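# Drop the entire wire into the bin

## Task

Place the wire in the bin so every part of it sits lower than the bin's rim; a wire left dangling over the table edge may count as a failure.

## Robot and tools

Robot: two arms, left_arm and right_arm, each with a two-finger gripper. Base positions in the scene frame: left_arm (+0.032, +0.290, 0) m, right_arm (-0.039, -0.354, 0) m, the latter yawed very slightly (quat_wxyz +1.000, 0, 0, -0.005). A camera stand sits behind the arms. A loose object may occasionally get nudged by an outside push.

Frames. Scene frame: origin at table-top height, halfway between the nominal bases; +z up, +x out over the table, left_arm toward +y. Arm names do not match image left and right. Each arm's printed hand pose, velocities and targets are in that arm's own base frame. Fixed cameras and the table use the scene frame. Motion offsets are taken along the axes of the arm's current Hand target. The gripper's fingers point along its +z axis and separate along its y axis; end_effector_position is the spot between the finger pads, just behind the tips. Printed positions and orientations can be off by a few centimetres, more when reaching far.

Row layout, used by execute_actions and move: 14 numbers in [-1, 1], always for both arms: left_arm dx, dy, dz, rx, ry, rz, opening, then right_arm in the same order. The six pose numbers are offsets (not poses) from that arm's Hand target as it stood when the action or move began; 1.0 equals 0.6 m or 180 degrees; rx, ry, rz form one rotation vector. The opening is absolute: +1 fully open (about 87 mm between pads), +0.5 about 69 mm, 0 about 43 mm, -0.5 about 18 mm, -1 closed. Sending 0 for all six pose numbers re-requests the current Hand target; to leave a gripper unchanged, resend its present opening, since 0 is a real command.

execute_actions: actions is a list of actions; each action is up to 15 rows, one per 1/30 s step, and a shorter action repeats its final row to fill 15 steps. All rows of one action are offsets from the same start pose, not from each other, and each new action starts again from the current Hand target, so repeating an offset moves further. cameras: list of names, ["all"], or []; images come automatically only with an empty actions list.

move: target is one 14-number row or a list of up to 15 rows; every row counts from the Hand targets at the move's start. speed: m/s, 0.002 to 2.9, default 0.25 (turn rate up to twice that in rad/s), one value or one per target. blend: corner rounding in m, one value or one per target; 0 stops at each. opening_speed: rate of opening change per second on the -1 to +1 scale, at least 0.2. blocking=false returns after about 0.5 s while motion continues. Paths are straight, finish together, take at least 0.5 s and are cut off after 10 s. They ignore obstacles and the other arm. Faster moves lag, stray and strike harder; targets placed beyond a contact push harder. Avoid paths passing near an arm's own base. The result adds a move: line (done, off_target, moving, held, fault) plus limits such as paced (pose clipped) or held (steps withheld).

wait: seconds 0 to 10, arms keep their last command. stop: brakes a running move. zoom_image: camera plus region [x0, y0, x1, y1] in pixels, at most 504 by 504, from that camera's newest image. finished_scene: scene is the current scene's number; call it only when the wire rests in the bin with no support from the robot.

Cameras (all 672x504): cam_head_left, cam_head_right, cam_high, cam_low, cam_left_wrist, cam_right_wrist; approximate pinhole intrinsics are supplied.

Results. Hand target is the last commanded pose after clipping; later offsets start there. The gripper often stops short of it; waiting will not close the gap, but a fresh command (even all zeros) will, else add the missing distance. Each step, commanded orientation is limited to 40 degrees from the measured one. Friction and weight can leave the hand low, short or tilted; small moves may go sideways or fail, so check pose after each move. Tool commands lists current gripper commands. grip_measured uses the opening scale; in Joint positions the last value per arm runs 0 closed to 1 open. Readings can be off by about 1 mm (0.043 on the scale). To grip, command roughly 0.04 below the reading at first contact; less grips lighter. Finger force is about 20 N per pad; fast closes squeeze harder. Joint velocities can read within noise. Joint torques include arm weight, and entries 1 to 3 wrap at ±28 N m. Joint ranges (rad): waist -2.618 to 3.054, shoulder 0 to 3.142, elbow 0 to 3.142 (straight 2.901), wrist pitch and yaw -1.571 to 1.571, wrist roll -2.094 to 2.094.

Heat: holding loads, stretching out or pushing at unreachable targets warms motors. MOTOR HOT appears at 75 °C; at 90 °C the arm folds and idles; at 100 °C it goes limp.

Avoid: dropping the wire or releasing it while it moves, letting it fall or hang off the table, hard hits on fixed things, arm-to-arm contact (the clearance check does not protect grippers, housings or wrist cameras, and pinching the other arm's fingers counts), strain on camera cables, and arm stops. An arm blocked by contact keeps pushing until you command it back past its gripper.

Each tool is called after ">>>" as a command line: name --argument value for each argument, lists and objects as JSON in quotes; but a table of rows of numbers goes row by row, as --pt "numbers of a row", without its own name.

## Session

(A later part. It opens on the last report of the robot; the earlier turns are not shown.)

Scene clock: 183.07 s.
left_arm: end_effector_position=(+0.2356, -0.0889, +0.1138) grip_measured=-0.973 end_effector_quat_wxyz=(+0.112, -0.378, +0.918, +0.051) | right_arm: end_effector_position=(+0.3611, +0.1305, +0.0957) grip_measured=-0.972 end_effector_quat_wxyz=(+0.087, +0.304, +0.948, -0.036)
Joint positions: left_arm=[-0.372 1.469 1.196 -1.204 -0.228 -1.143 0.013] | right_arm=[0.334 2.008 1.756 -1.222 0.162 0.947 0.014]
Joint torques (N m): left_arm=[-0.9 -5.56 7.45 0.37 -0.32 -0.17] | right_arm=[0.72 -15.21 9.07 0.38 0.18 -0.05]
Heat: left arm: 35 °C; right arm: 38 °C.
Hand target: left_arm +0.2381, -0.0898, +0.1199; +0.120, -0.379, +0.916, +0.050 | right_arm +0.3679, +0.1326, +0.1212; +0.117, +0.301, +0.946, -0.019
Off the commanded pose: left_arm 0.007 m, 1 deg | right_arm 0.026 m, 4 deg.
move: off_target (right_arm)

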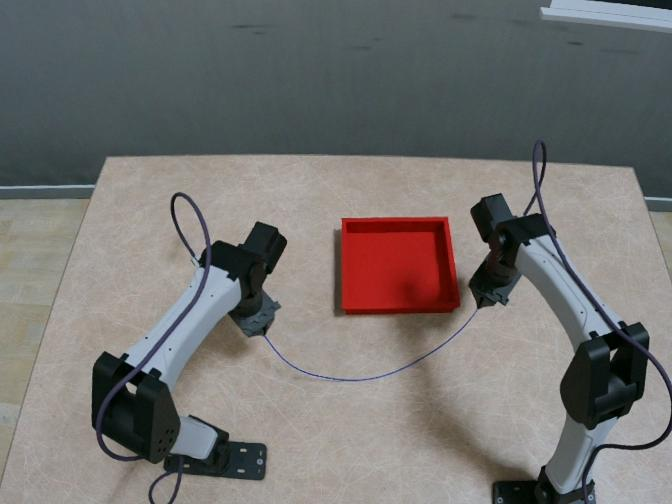

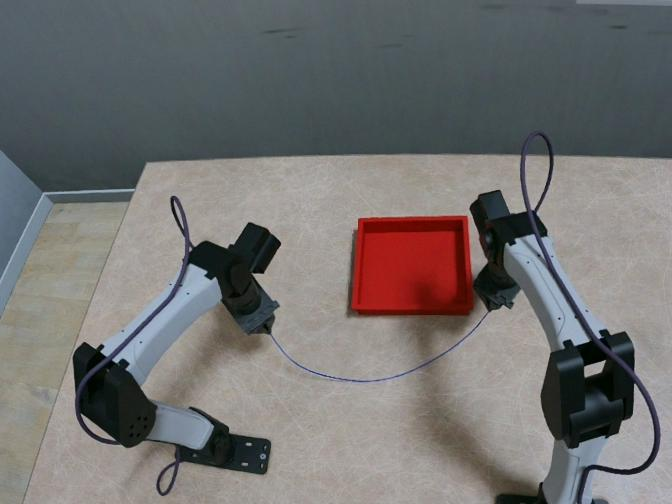

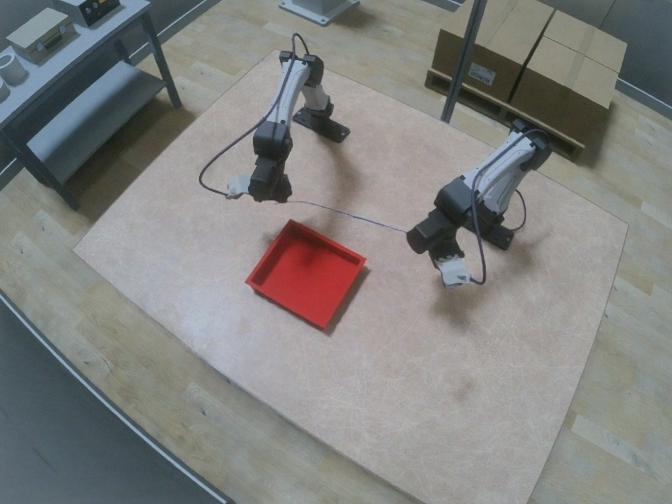

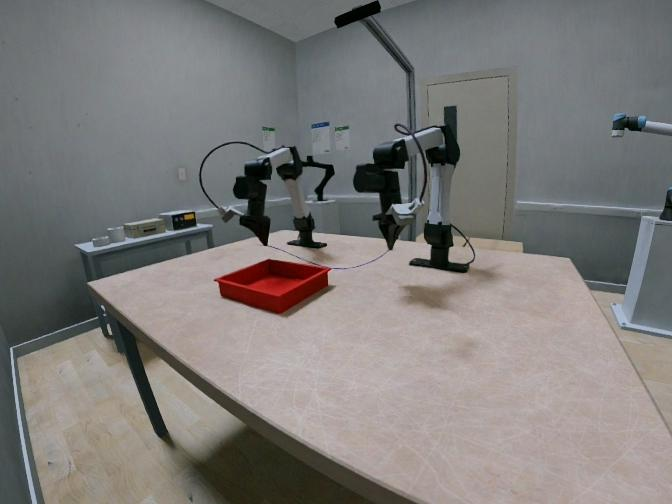

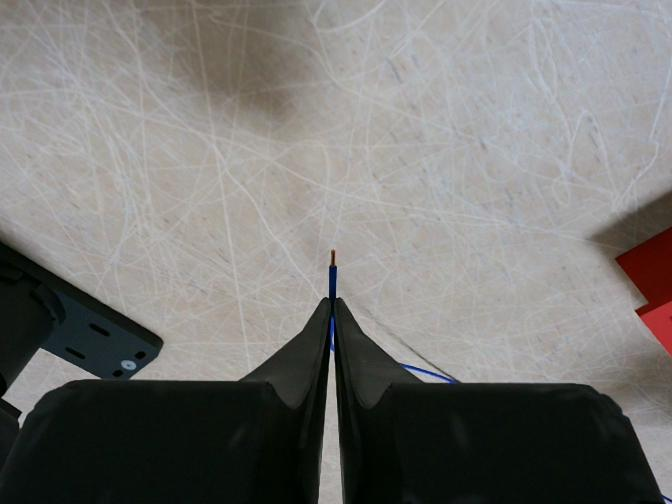

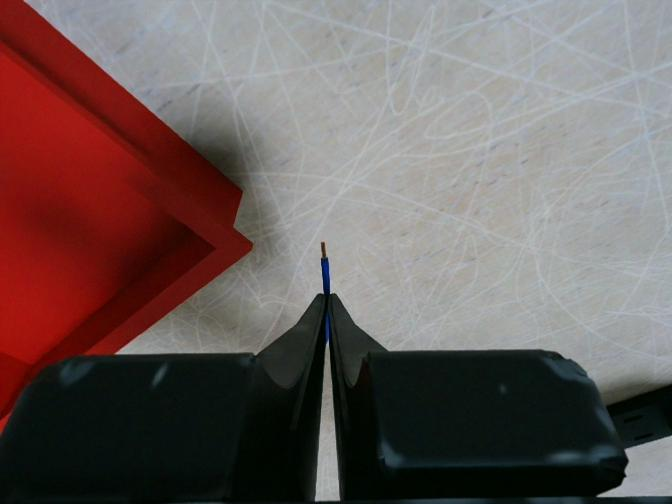

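>>> move --target '[0.0122,-0.1415,-0.2277,0.0646,-0.1367,0.1242,-1,0.0145,0.0782,-0.2438,-0.0517,-0.1373,-0.0993,-1]' --speed 0.15 --cameras '["all"]'

Scene clock: 202.30 s.
left_arm: end_effector_position=(+0.2671, -0.1789, +0.2464) grip_measured=-0.973 end_effector_quat_wxyz=(+0.332, -0.167, +0.927, +0.056) | right_arm: end_effector_position=(+0.3586, +0.1933, +0.2363) grip_measured=-0.972 end_effector_quat_wxyz=(+0.309, +0.127, +0.942, -0.043)
Joint positions: left_arm=[-0.818 1.599 1.773 -1.43 -0.622 -1.072 0.013] | right_arm=[0.631 1.879 2.066 -1.332 0.484 0.791 0.014]
Joint torques (N m): left_arm=[-0.84 -5.29 7.35 0.77 -0.54 -0.03] | right_arm=[0.66 -13.53 8.98 0.98 0.28 -0.05]
Motor temperatures (°C): left_arm=[23 33 36 26 23 22 23] | right_arm=[19 45 41 32 23 22 21]
Heat: left arm: 36 °C; right arm: 45 °C.
Hand target: left_arm +0.2681, -0.1797, +0.2502; +0.337, -0.163, +0.926, +0.059 | right_arm +0.3572, +0.1915, +0.2629; +0.335, +0.130, +0.933, -0.025
Off the commanded pose: left_arm 0.004 m, 1 deg | right_arm 0.027 m, 4 deg.
move: off_target (right_arm)

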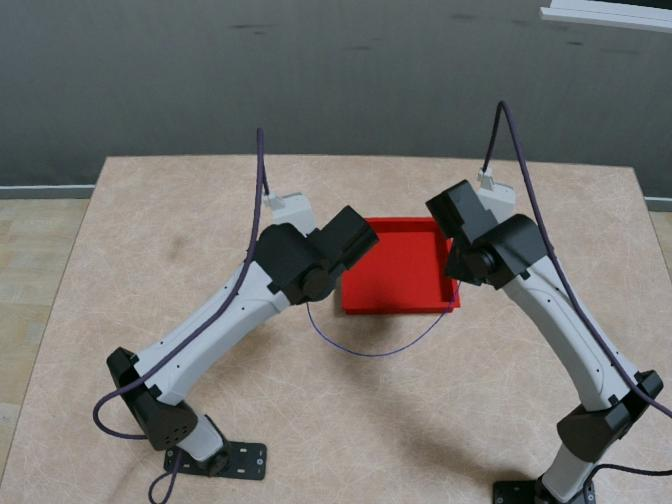

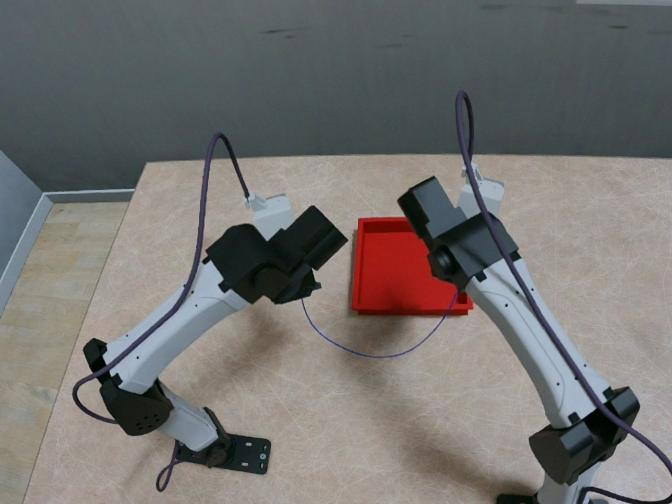

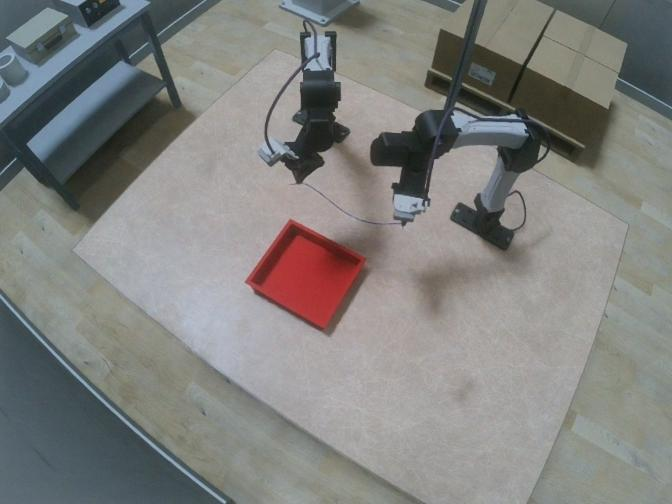

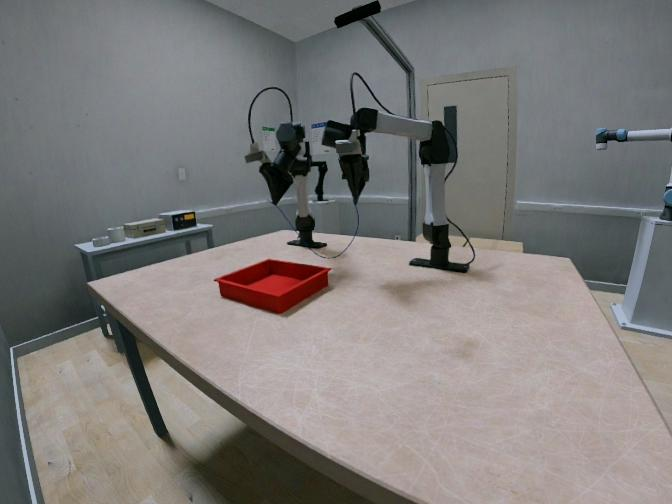

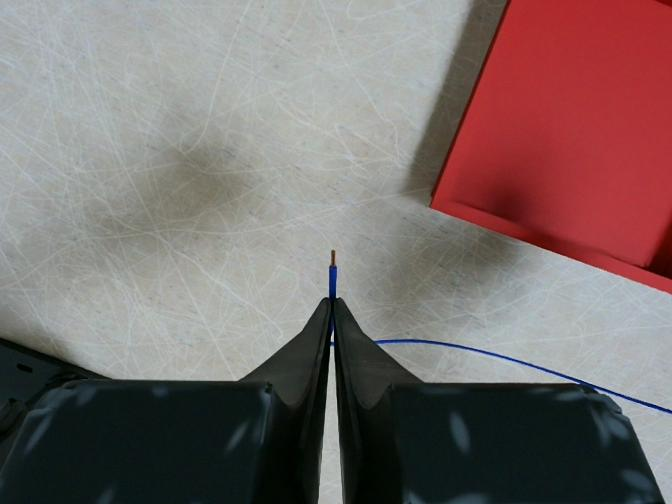

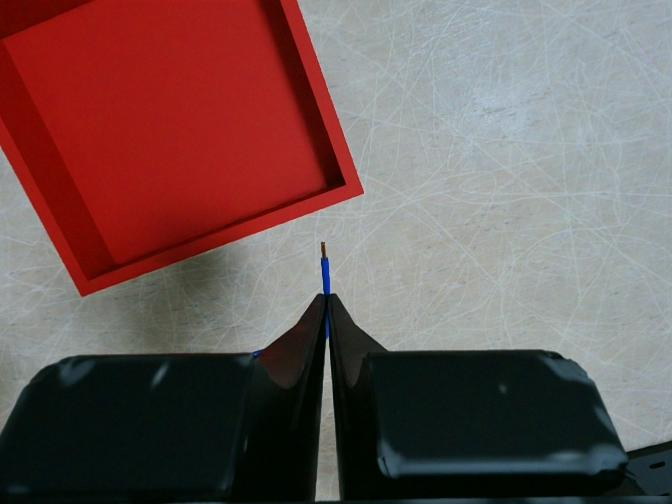

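>>> move --pt "-0.0643 0 -0.0766 0 0 0 -1 -0.0643 0 -0.0766 0 0 0 -1" --pt "-0.184 -0.2328 -0.0198 0.0375 -0.0276 0.0409 -1 -0.211 0.0705 -0.0125 -0.0188 -0.0278 -0.0204 -1" --speed 0.15 --blend 0.03 --cameras '["all"]'

Scene clock: 235.60 s.
left_arm: end_effector_position=(+0.3825, -0.2857, +0.3258) grip_measured=-0.973 end_effector_quat_wxyz=(+0.446, -0.058, +0.893, -0.024) | right_arm: end_effector_position=(+0.4505, +0.2022, +0.3422) grip_measured=-0.972 end_effector_quat_wxyz=(+0.458, +0.073, +0.886, +0.022)
Joint positions: left_arm=[-0.813 2.211 2.848 -1.474 -0.626 -0.694 0.013] | right_arm=[0.545 2.187 2.839 -1.355 0.462 0.492 0.014]
Joint torques (N m): left_arm=[0.43 -9.74 6.11 1.59 -0.4 0.05] | right_arm=[-0.12 -9.78 7.15 1.88 0.07 -0.05]
Heat: left arm: 36 °C; right arm: 47 °C.
Hand target: left_arm +0.3880, -0.2848, +0.3304; +0.381, -0.080, +0.920, +0.033 | right_arm +0.4574, +0.2047, +0.3503; +0.378, +0.089, +0.921, -0.014
Off the commanded pose: left_arm 0.007 m, 11 deg | right_arm 0.011 m, 11 deg.
elbow stopped short (right arm): the move would have taken joint 3 (elbow) straighter than the controller allows.
elbow stopped short (left arm): the move would have taken joint 3 (elbow) straighter than the controller allows.
move: off_target (left_arm, right_arm)

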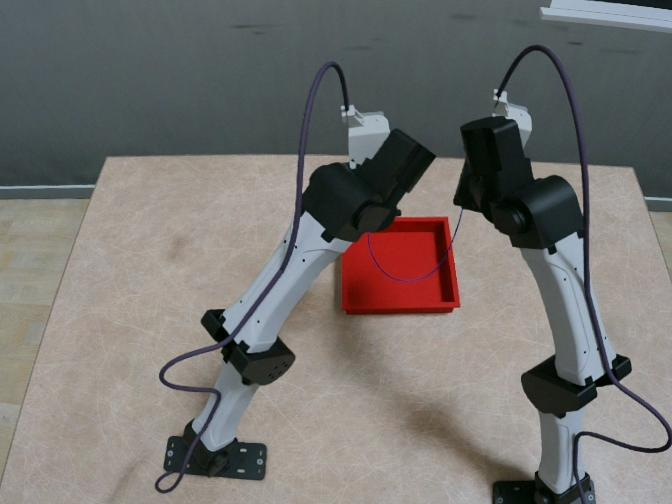

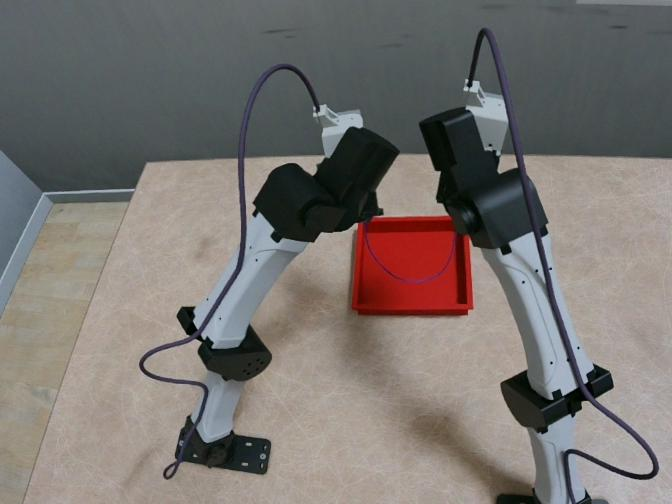

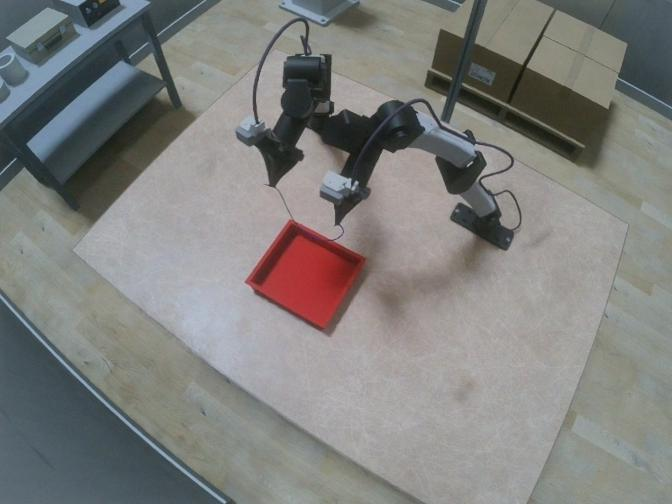

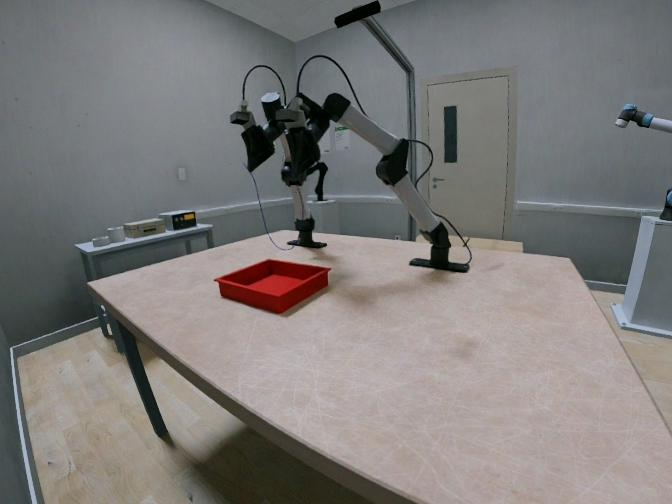

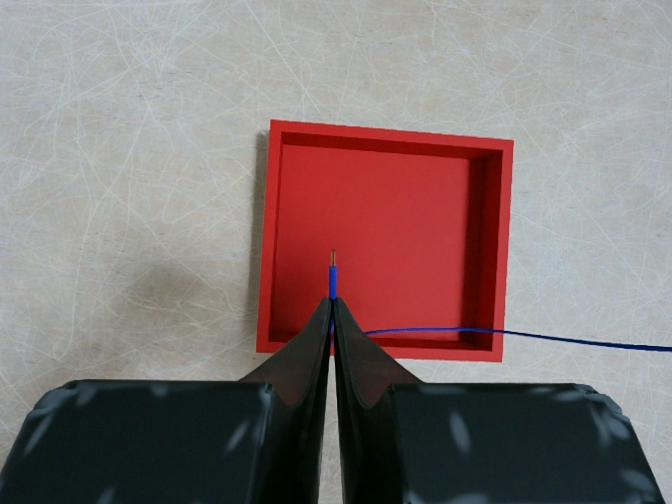

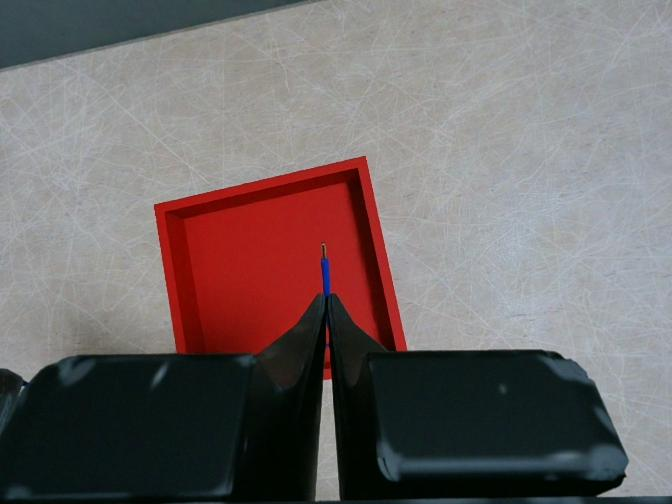

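>>> move --target '[0.1045,-0.0122,0.2018,0,0,0,-1,0.1235,0.026,0.2188,0,0,0,-1]' --speed 0.15 --cameras '["all"]'

Scene clock: 270.87 s.
left_arm: end_effector_position=(+0.4106, -0.2871, +0.2489) grip_measured=-0.973 end_effector_quat_wxyz=(+0.407, -0.066, +0.911, +0.018) | right_arm: end_effector_position=(+0.4648, +0.2070, +0.2733) grip_measured=-0.972 end_effector_quat_wxyz=(+0.399, +0.066, +0.914, -0.015)
Joint positions: left_arm=[-0.768 2.159 2.434 -1.23 -0.613 -0.711 0.013] | right_arm=[0.535 2.196 2.601 -1.265 0.456 0.507 0.014]
Joint torques (N m): left_arm=[0.32 -13.53 5 1.5 -0.28 -0.09] | right_arm=[0.32 -12.85 6.09 1.51 0.15 0.01]
Heat: left arm: 37 °C; right arm: 43 °C.
Hand target: left_arm +0.4107, -0.2847, +0.2588; +0.415, -0.072, +0.907, +0.006 (not the last commanded pose) | right_arm +0.4650, +0.2072, +0.2814; +0.409, +0.068, +0.910, -0.009 (not the last commanded pose)
Off the commanded pose: left_arm 0.052 m, 4 deg | right_arm 0.077 m, 4 deg.
move: held (right_arm; a check stopped the path), off_target (left_arm; braked when a check withheld steps of right_arm); limits=held
pose unreachable (right arm): on one or more control steps of this call, first in action 0 (counted from 0), this arm could not follow its commanded pose, so it was not sent that pose on those steps. It may still have moved: this result reports where it is.
cause: moving toward the commanded pose would bring a part of the arm too close to another arm (this arm's wrist (the part past joint 4) and the left arm's wrist (the part past joint 4), under 1 mm apart when this arm was first held).

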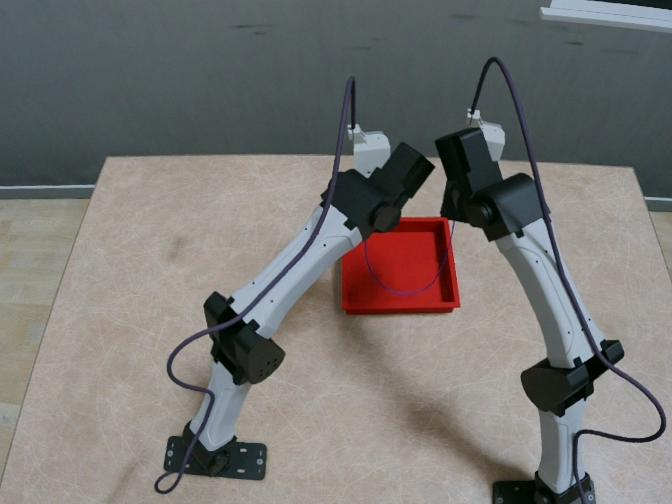

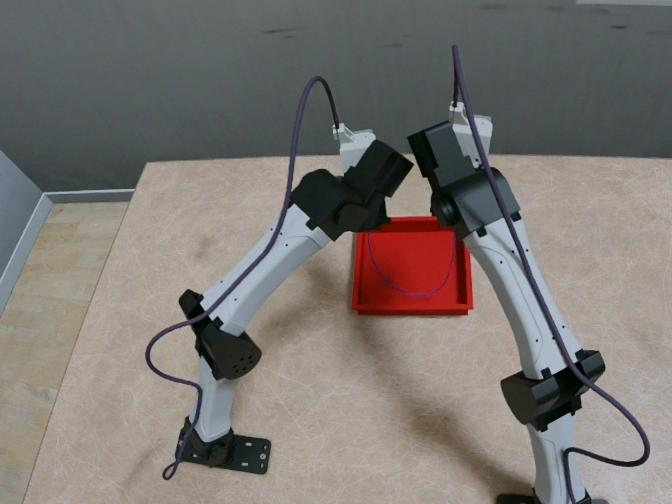

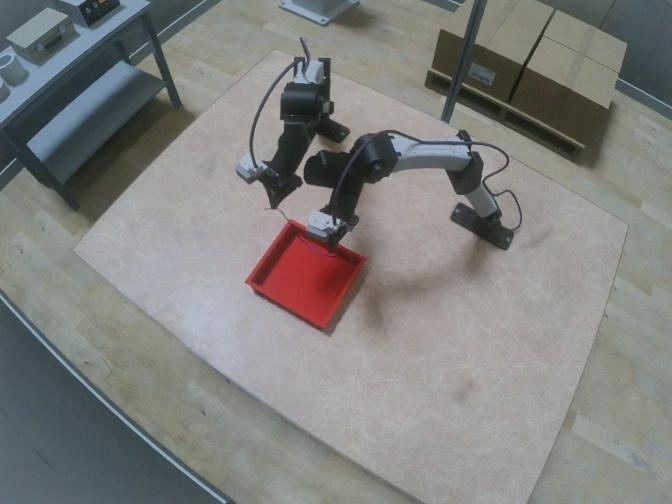

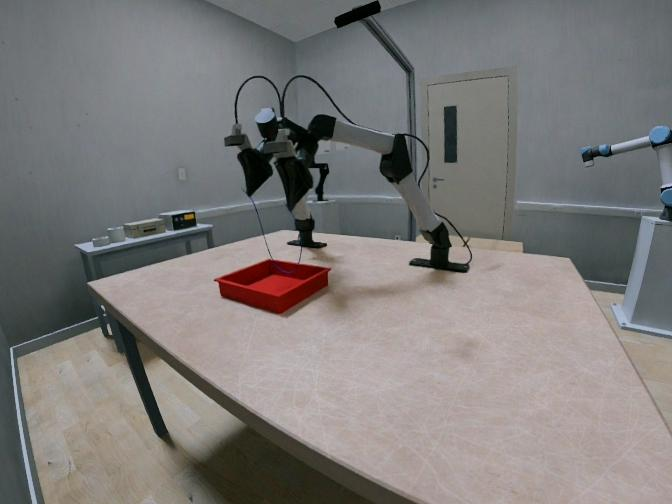

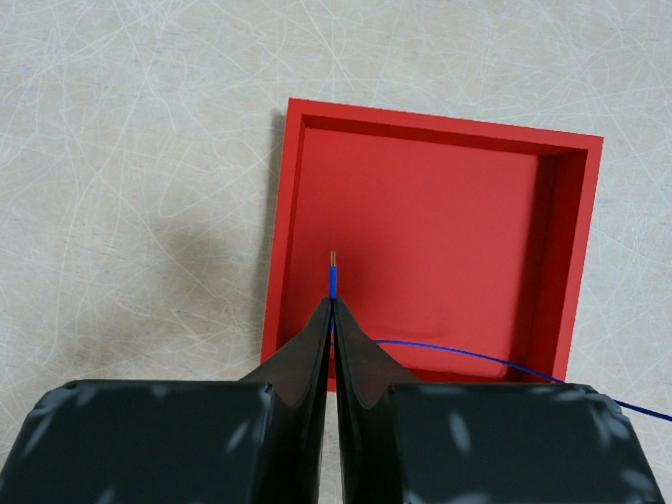

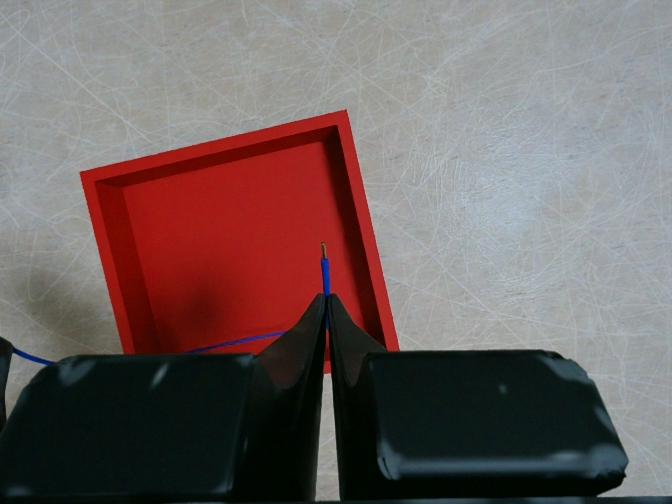

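>>> move --pt "-0.0103 0.0988 0.0118 0 0 0 -1 0 0 0 0 0 0 -1" --pt "-0.0103 0.0988 0.0118 0 0 0 -1 0.1545 0.0292 0.2778 0 0.047 0 -1" --speed 0.15 --blend 0.02 --cameras '["all"]'

Scene clock: 286.73 s.
left_arm: end_effector_position=(+0.4132, -0.2261, +0.2469) grip_measured=-0.973 end_effector_quat_wxyz=(+0.407, -0.071, +0.911, +0.016) | right_arm: end_effector_position=(+0.5217, +0.2211, +0.0966) grip_measured=-0.972 end_effector_quat_wxyz=(+0.327, +0.066, +0.942, -0.014)
Joint positions: left_arm=[-0.65 1.916 2.045 -1.026 -0.542 -0.612 0.013] | right_arm=[0.473 2.372 2.23 -0.847 0.349 0.507 0.014]
Joint torques (N m): left_arm=[0.03 -11.86 5.39 1.57 -0.25 -0.02] | right_arm=[-0.12 -13.89 8.01 1.55 0.09 0]
Motor temperatures (°C): left_arm=[23 39 36 26 23 22 23] | right_arm=[19 42 40 33 23 22 21]
Heat: left arm: 39 °C; right arm: 42 °C.
Hand target: left_arm +0.4120, -0.2248, +0.2558; +0.415, -0.072, +0.907, +0.007 | right_arm +0.5301, +0.2235, +0.1022; +0.340, +0.069, +0.938, -0.004
Off the commanded pose: left_arm 0.009 m, 2 deg | right_arm 0.010 m, 2 deg.
move: done

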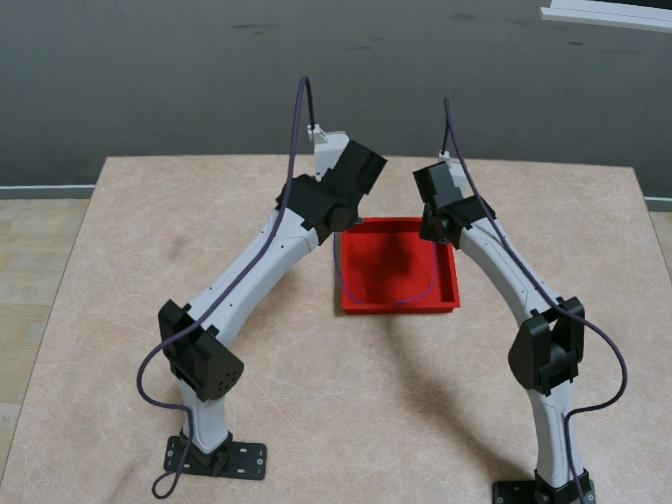

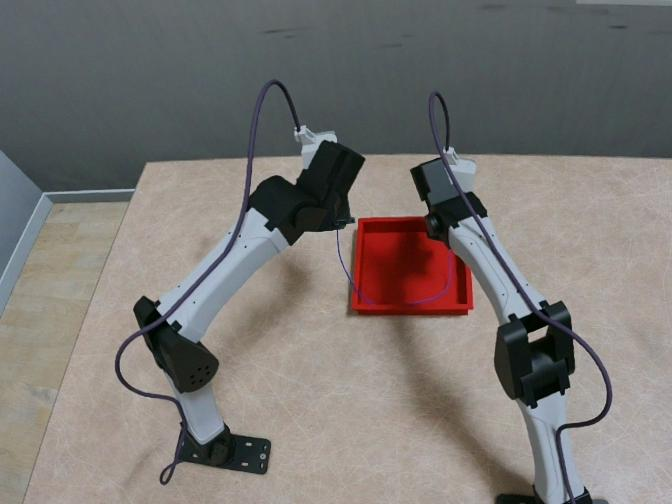

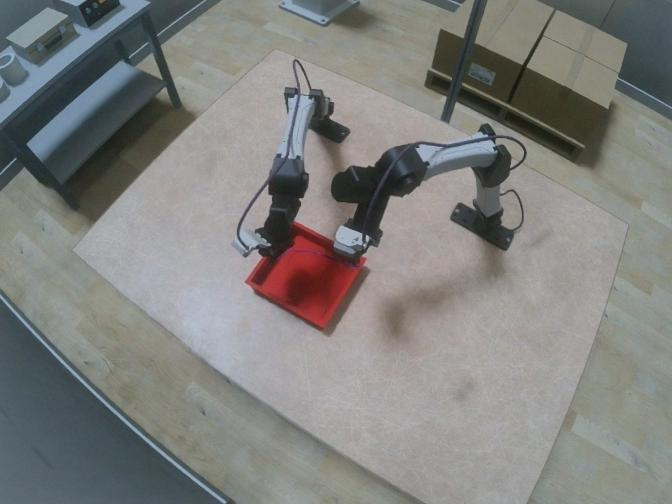

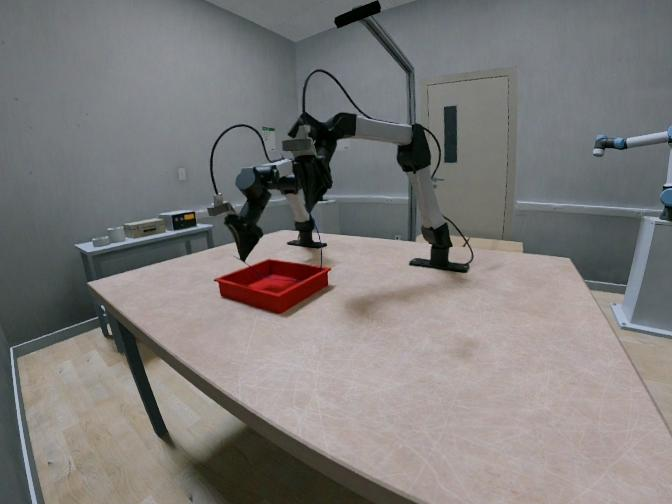

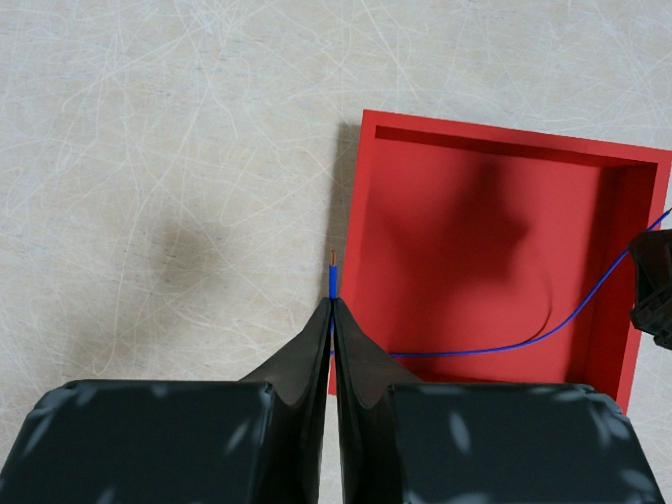

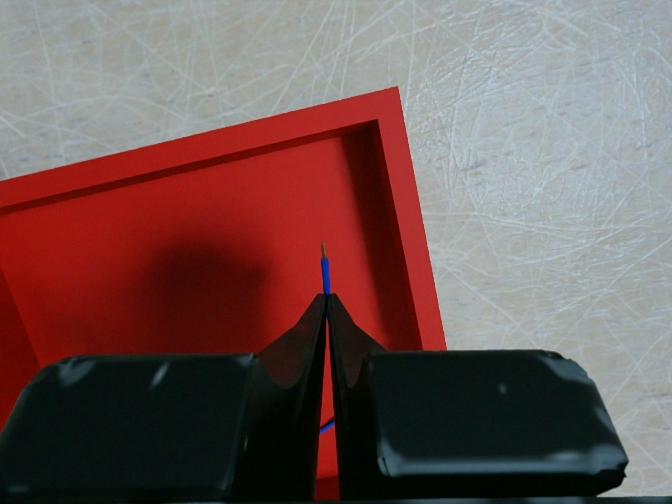

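>>> move --target '[0,0,0,0,0,0,-1,0.0675,0,0.0804,0,0,0,-1]' --speed 0.1 --cameras '["cam_right_wrist","cam_left_wrist","cam_low"]'

Scene clock: 293.87 s.
left_arm: end_effector_position=(+0.4131, -0.2262, +0.2469) grip_measured=-0.973 end_effector_quat_wxyz=(+0.406, -0.071, +0.911, +0.016) | right_arm: end_effector_position=(+0.5269, +0.2237, +0.0439) grip_measured=-0.972 end_effector_quat_wxyz=(+0.337, +0.068, +0.939, -0.008)
Joint positions: left_arm=[-0.65 1.916 2.045 -1.026 -0.542 -0.612 0.013] | right_arm=[0.473 2.378 2.021 -0.609 0.349 0.507 0.014]
Joint torques (N m): left_arm=[0.03 -11.9 5.37 1.58 -0.23 -0.03] | right_arm=[0.25 -13.34 6.15 1.58 0.09 0.04]
Heat: left arm: 41 °C; right arm: 44 °C.
Hand target: left_arm +0.4120, -0.2248, +0.2558; +0.415, -0.072, +0.907, +0.006 | right_arm +0.5302, +0.2260, +0.0391; +0.340, +0.069, +0.938, -0.004
Off the commanded pose: left_arm 0.009 m, 1 deg | right_arm 0.006 m, 1 deg.
move: done
Images, in order (width x height): cam_low 672x504, cam_left_wrist 672x504, cam_right_wrist 672x504.

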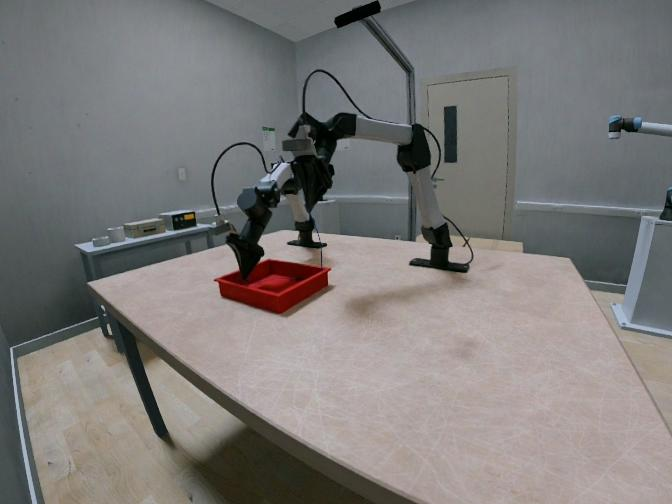

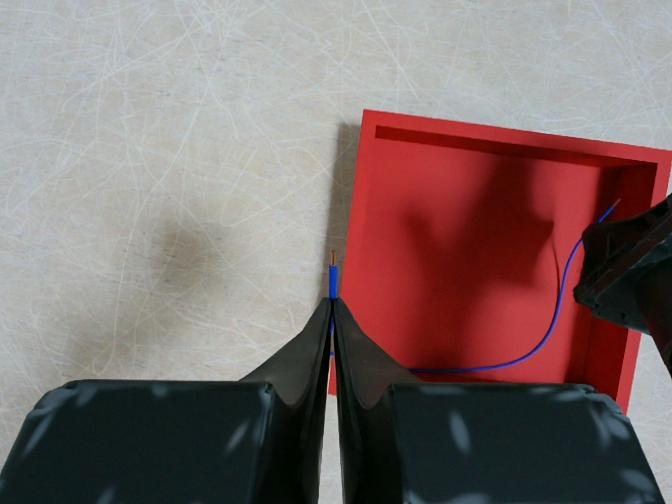

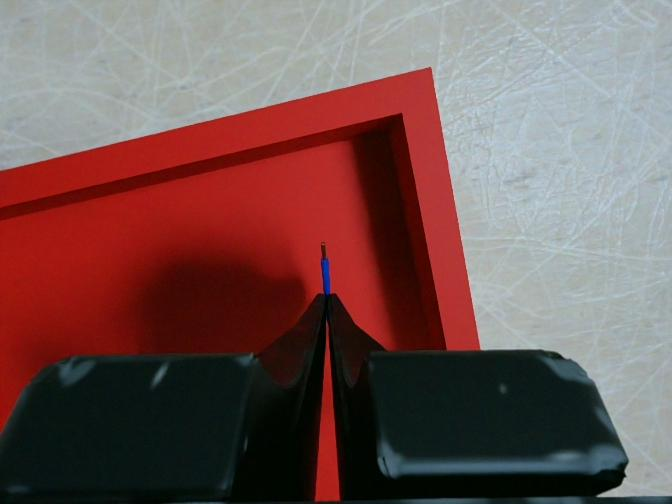

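>>> move --pt "0 0 0 0 0 0 -1 0.0214 0 0.0255 0 0 0 -1" --pt "0 0 0 0 0 0 -1 0.0214 0 0.0255 0 0 0 -0.7" --speed 0.08 --opening_speed 0.5 --cameras '["cam_right_wrist","cam_left_wrist"]'

Scene clock: 300.50 s.
left_arm: end_effector_position=(+0.4131, -0.2262, +0.2469) grip_measured=-0.973 end_effector_quat_wxyz=(+0.406, -0.071, +0.911, +0.016) | right_arm: end_effector_position=(+0.5278, +0.2242, +0.0247) grip_measured=-0.700 end_effector_quat_wxyz=(+0.337, +0.068, +0.939, -0.008)
Joint positions: left_arm=[-0.65 1.916 2.045 -1.026 -0.542 -0.612 0.013] | right_arm=[0.473 2.394 1.973 -0.543 0.349 0.507 0.15]
Joint torques (N m): left_arm=[0.05 -11.88 5.44 1.56 -0.21 0] | right_arm=[0.38 -13.35 6.05 1.59 0.1 0.04]
Heat: left arm: 42 °C; right arm: 46 °C.
Hand target: left_arm +0.4120, -0.2248, +0.2558; +0.415, -0.072, +0.907, +0.006 | right_arm +0.5302, +0.2268, +0.0192; +0.340, +0.069, +0.938, -0.004
Off the commanded pose: left_arm 0.009 m, 1 deg | right_arm 0.007 m, 1 deg.
move: done
Images, in order (width x height): cam_left_wrist 672x504, cam_right_wrist 672x504.

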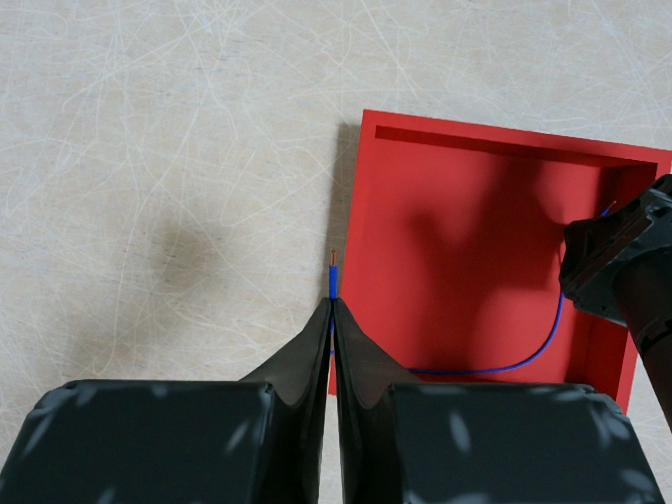

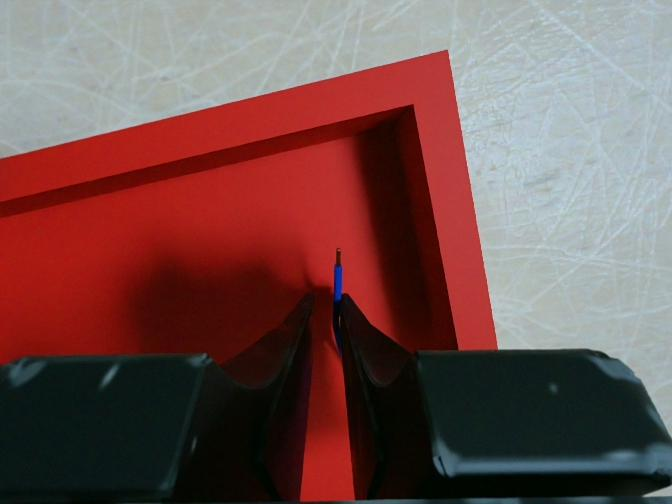

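>>> move --pt "0 0 0 0 0 0 -1 0 0 -0.25 0 0 0 -0.7" --pt "0 0 0 0 0 0 -1 0.1 -0.35 -0.4 0 0 0 -0.7" --speed 0.12 --blend 0.02 --cameras '["all"]'

Scene clock: 308.67 s.
left_arm: end_effector_position=(+0.4131, -0.2262, +0.2469) grip_measured=-0.973 end_effector_quat_wxyz=(+0.406, -0.071, +0.911, +0.016) | right_arm: end_effector_position=(+0.3066, +0.0405, +0.1548) grip_measured=-0.700 end_effector_quat_wxyz=(+0.337, +0.071, +0.939, -0.006)
Joint positions: left_arm=[-0.65 1.916 2.045 -1.026 -0.542 -0.612 0.013] | right_arm=[0.197 1.241 1.047 -0.712 0.183 0.285 0.15]
Joint torques (N m): left_arm=[0.08 -11.82 5.42 1.56 -0.21 -0.01] | right_arm=[-0.21 -6.3 5.9 1.41 0 -0.08]
Motor temperatures (°C): left_arm=[23 43 36 27 23 22 23] | right_arm=[19 47 40 33 23 22 20]
Heat: left arm: 43 °C; right arm: 47 °C.
Hand target: left_arm +0.4120, -0.2248, +0.2558; +0.415, -0.072, +0.907, +0.006 | right_arm +0.3040, +0.0392, +0.1568; +0.340, +0.069, +0.938, -0.004
Off the commanded pose: left_arm 0.009 m, 1 deg | right_arm 0.004 m, 1 deg.
move: done

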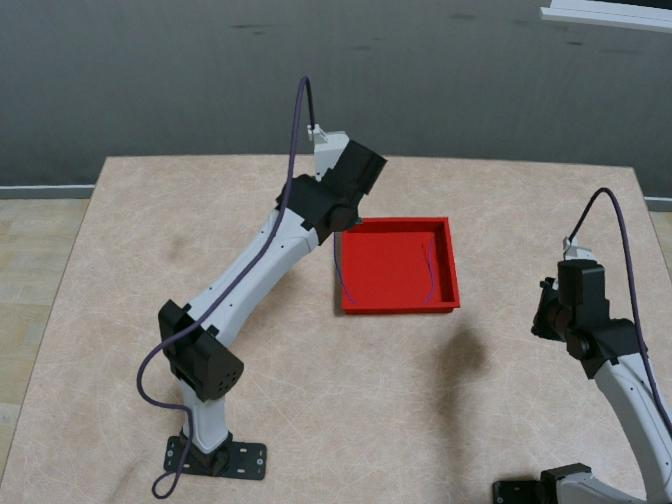

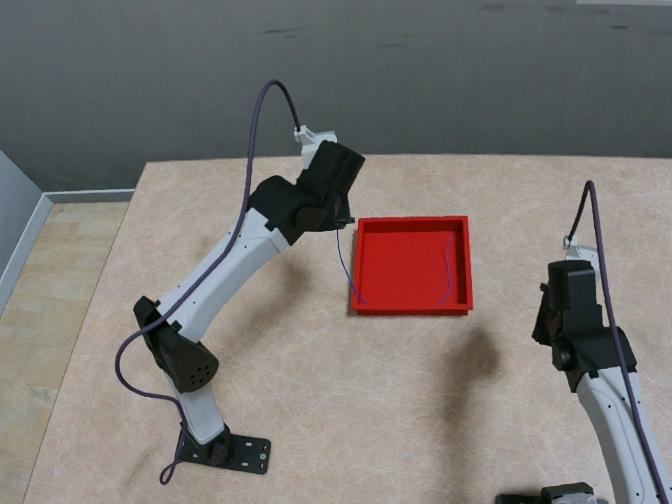

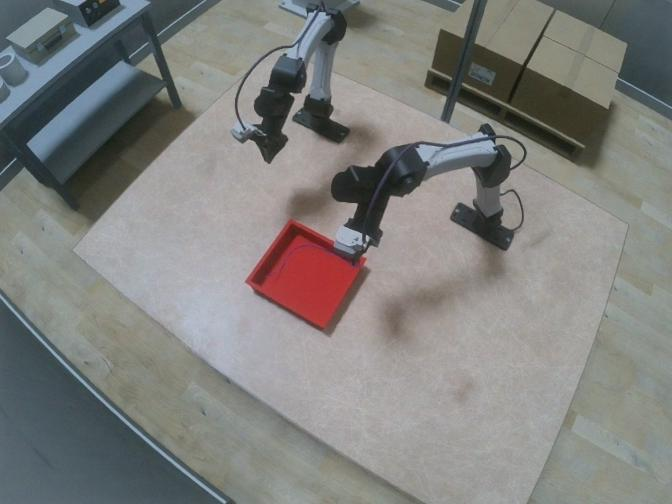

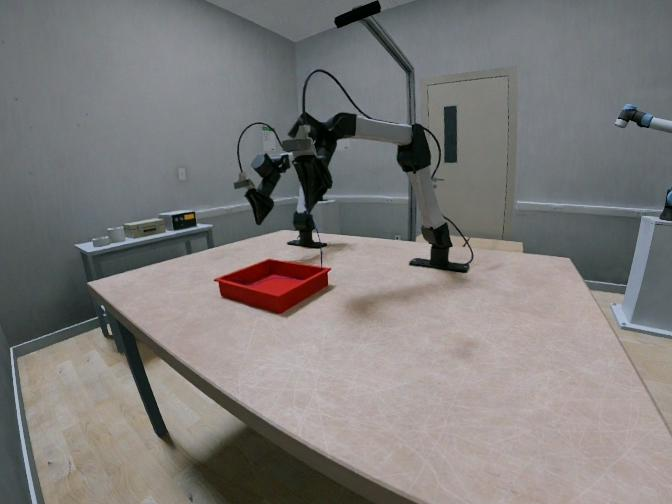

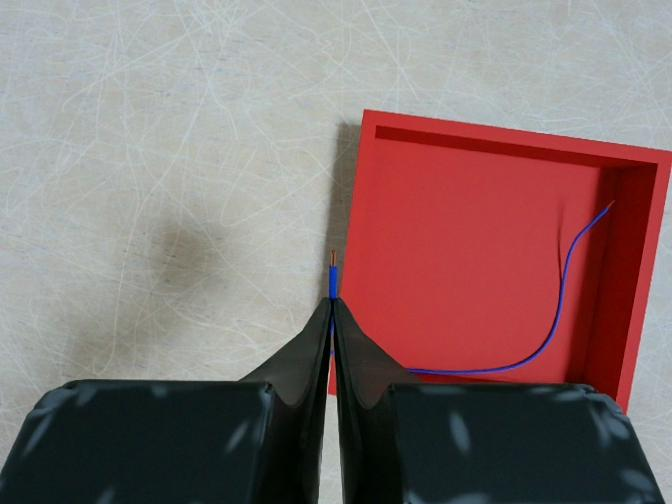

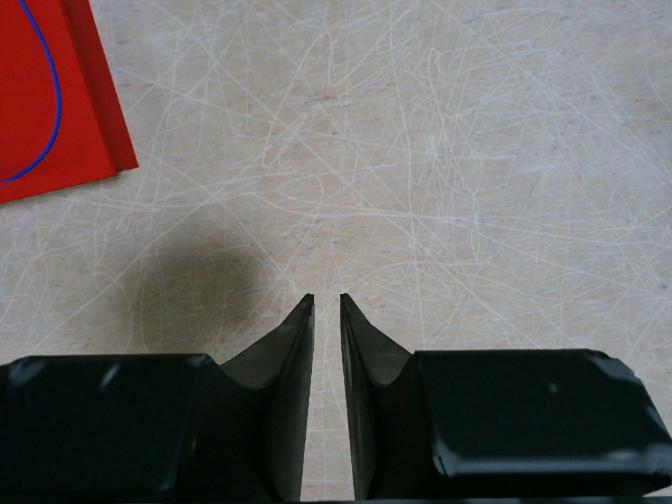

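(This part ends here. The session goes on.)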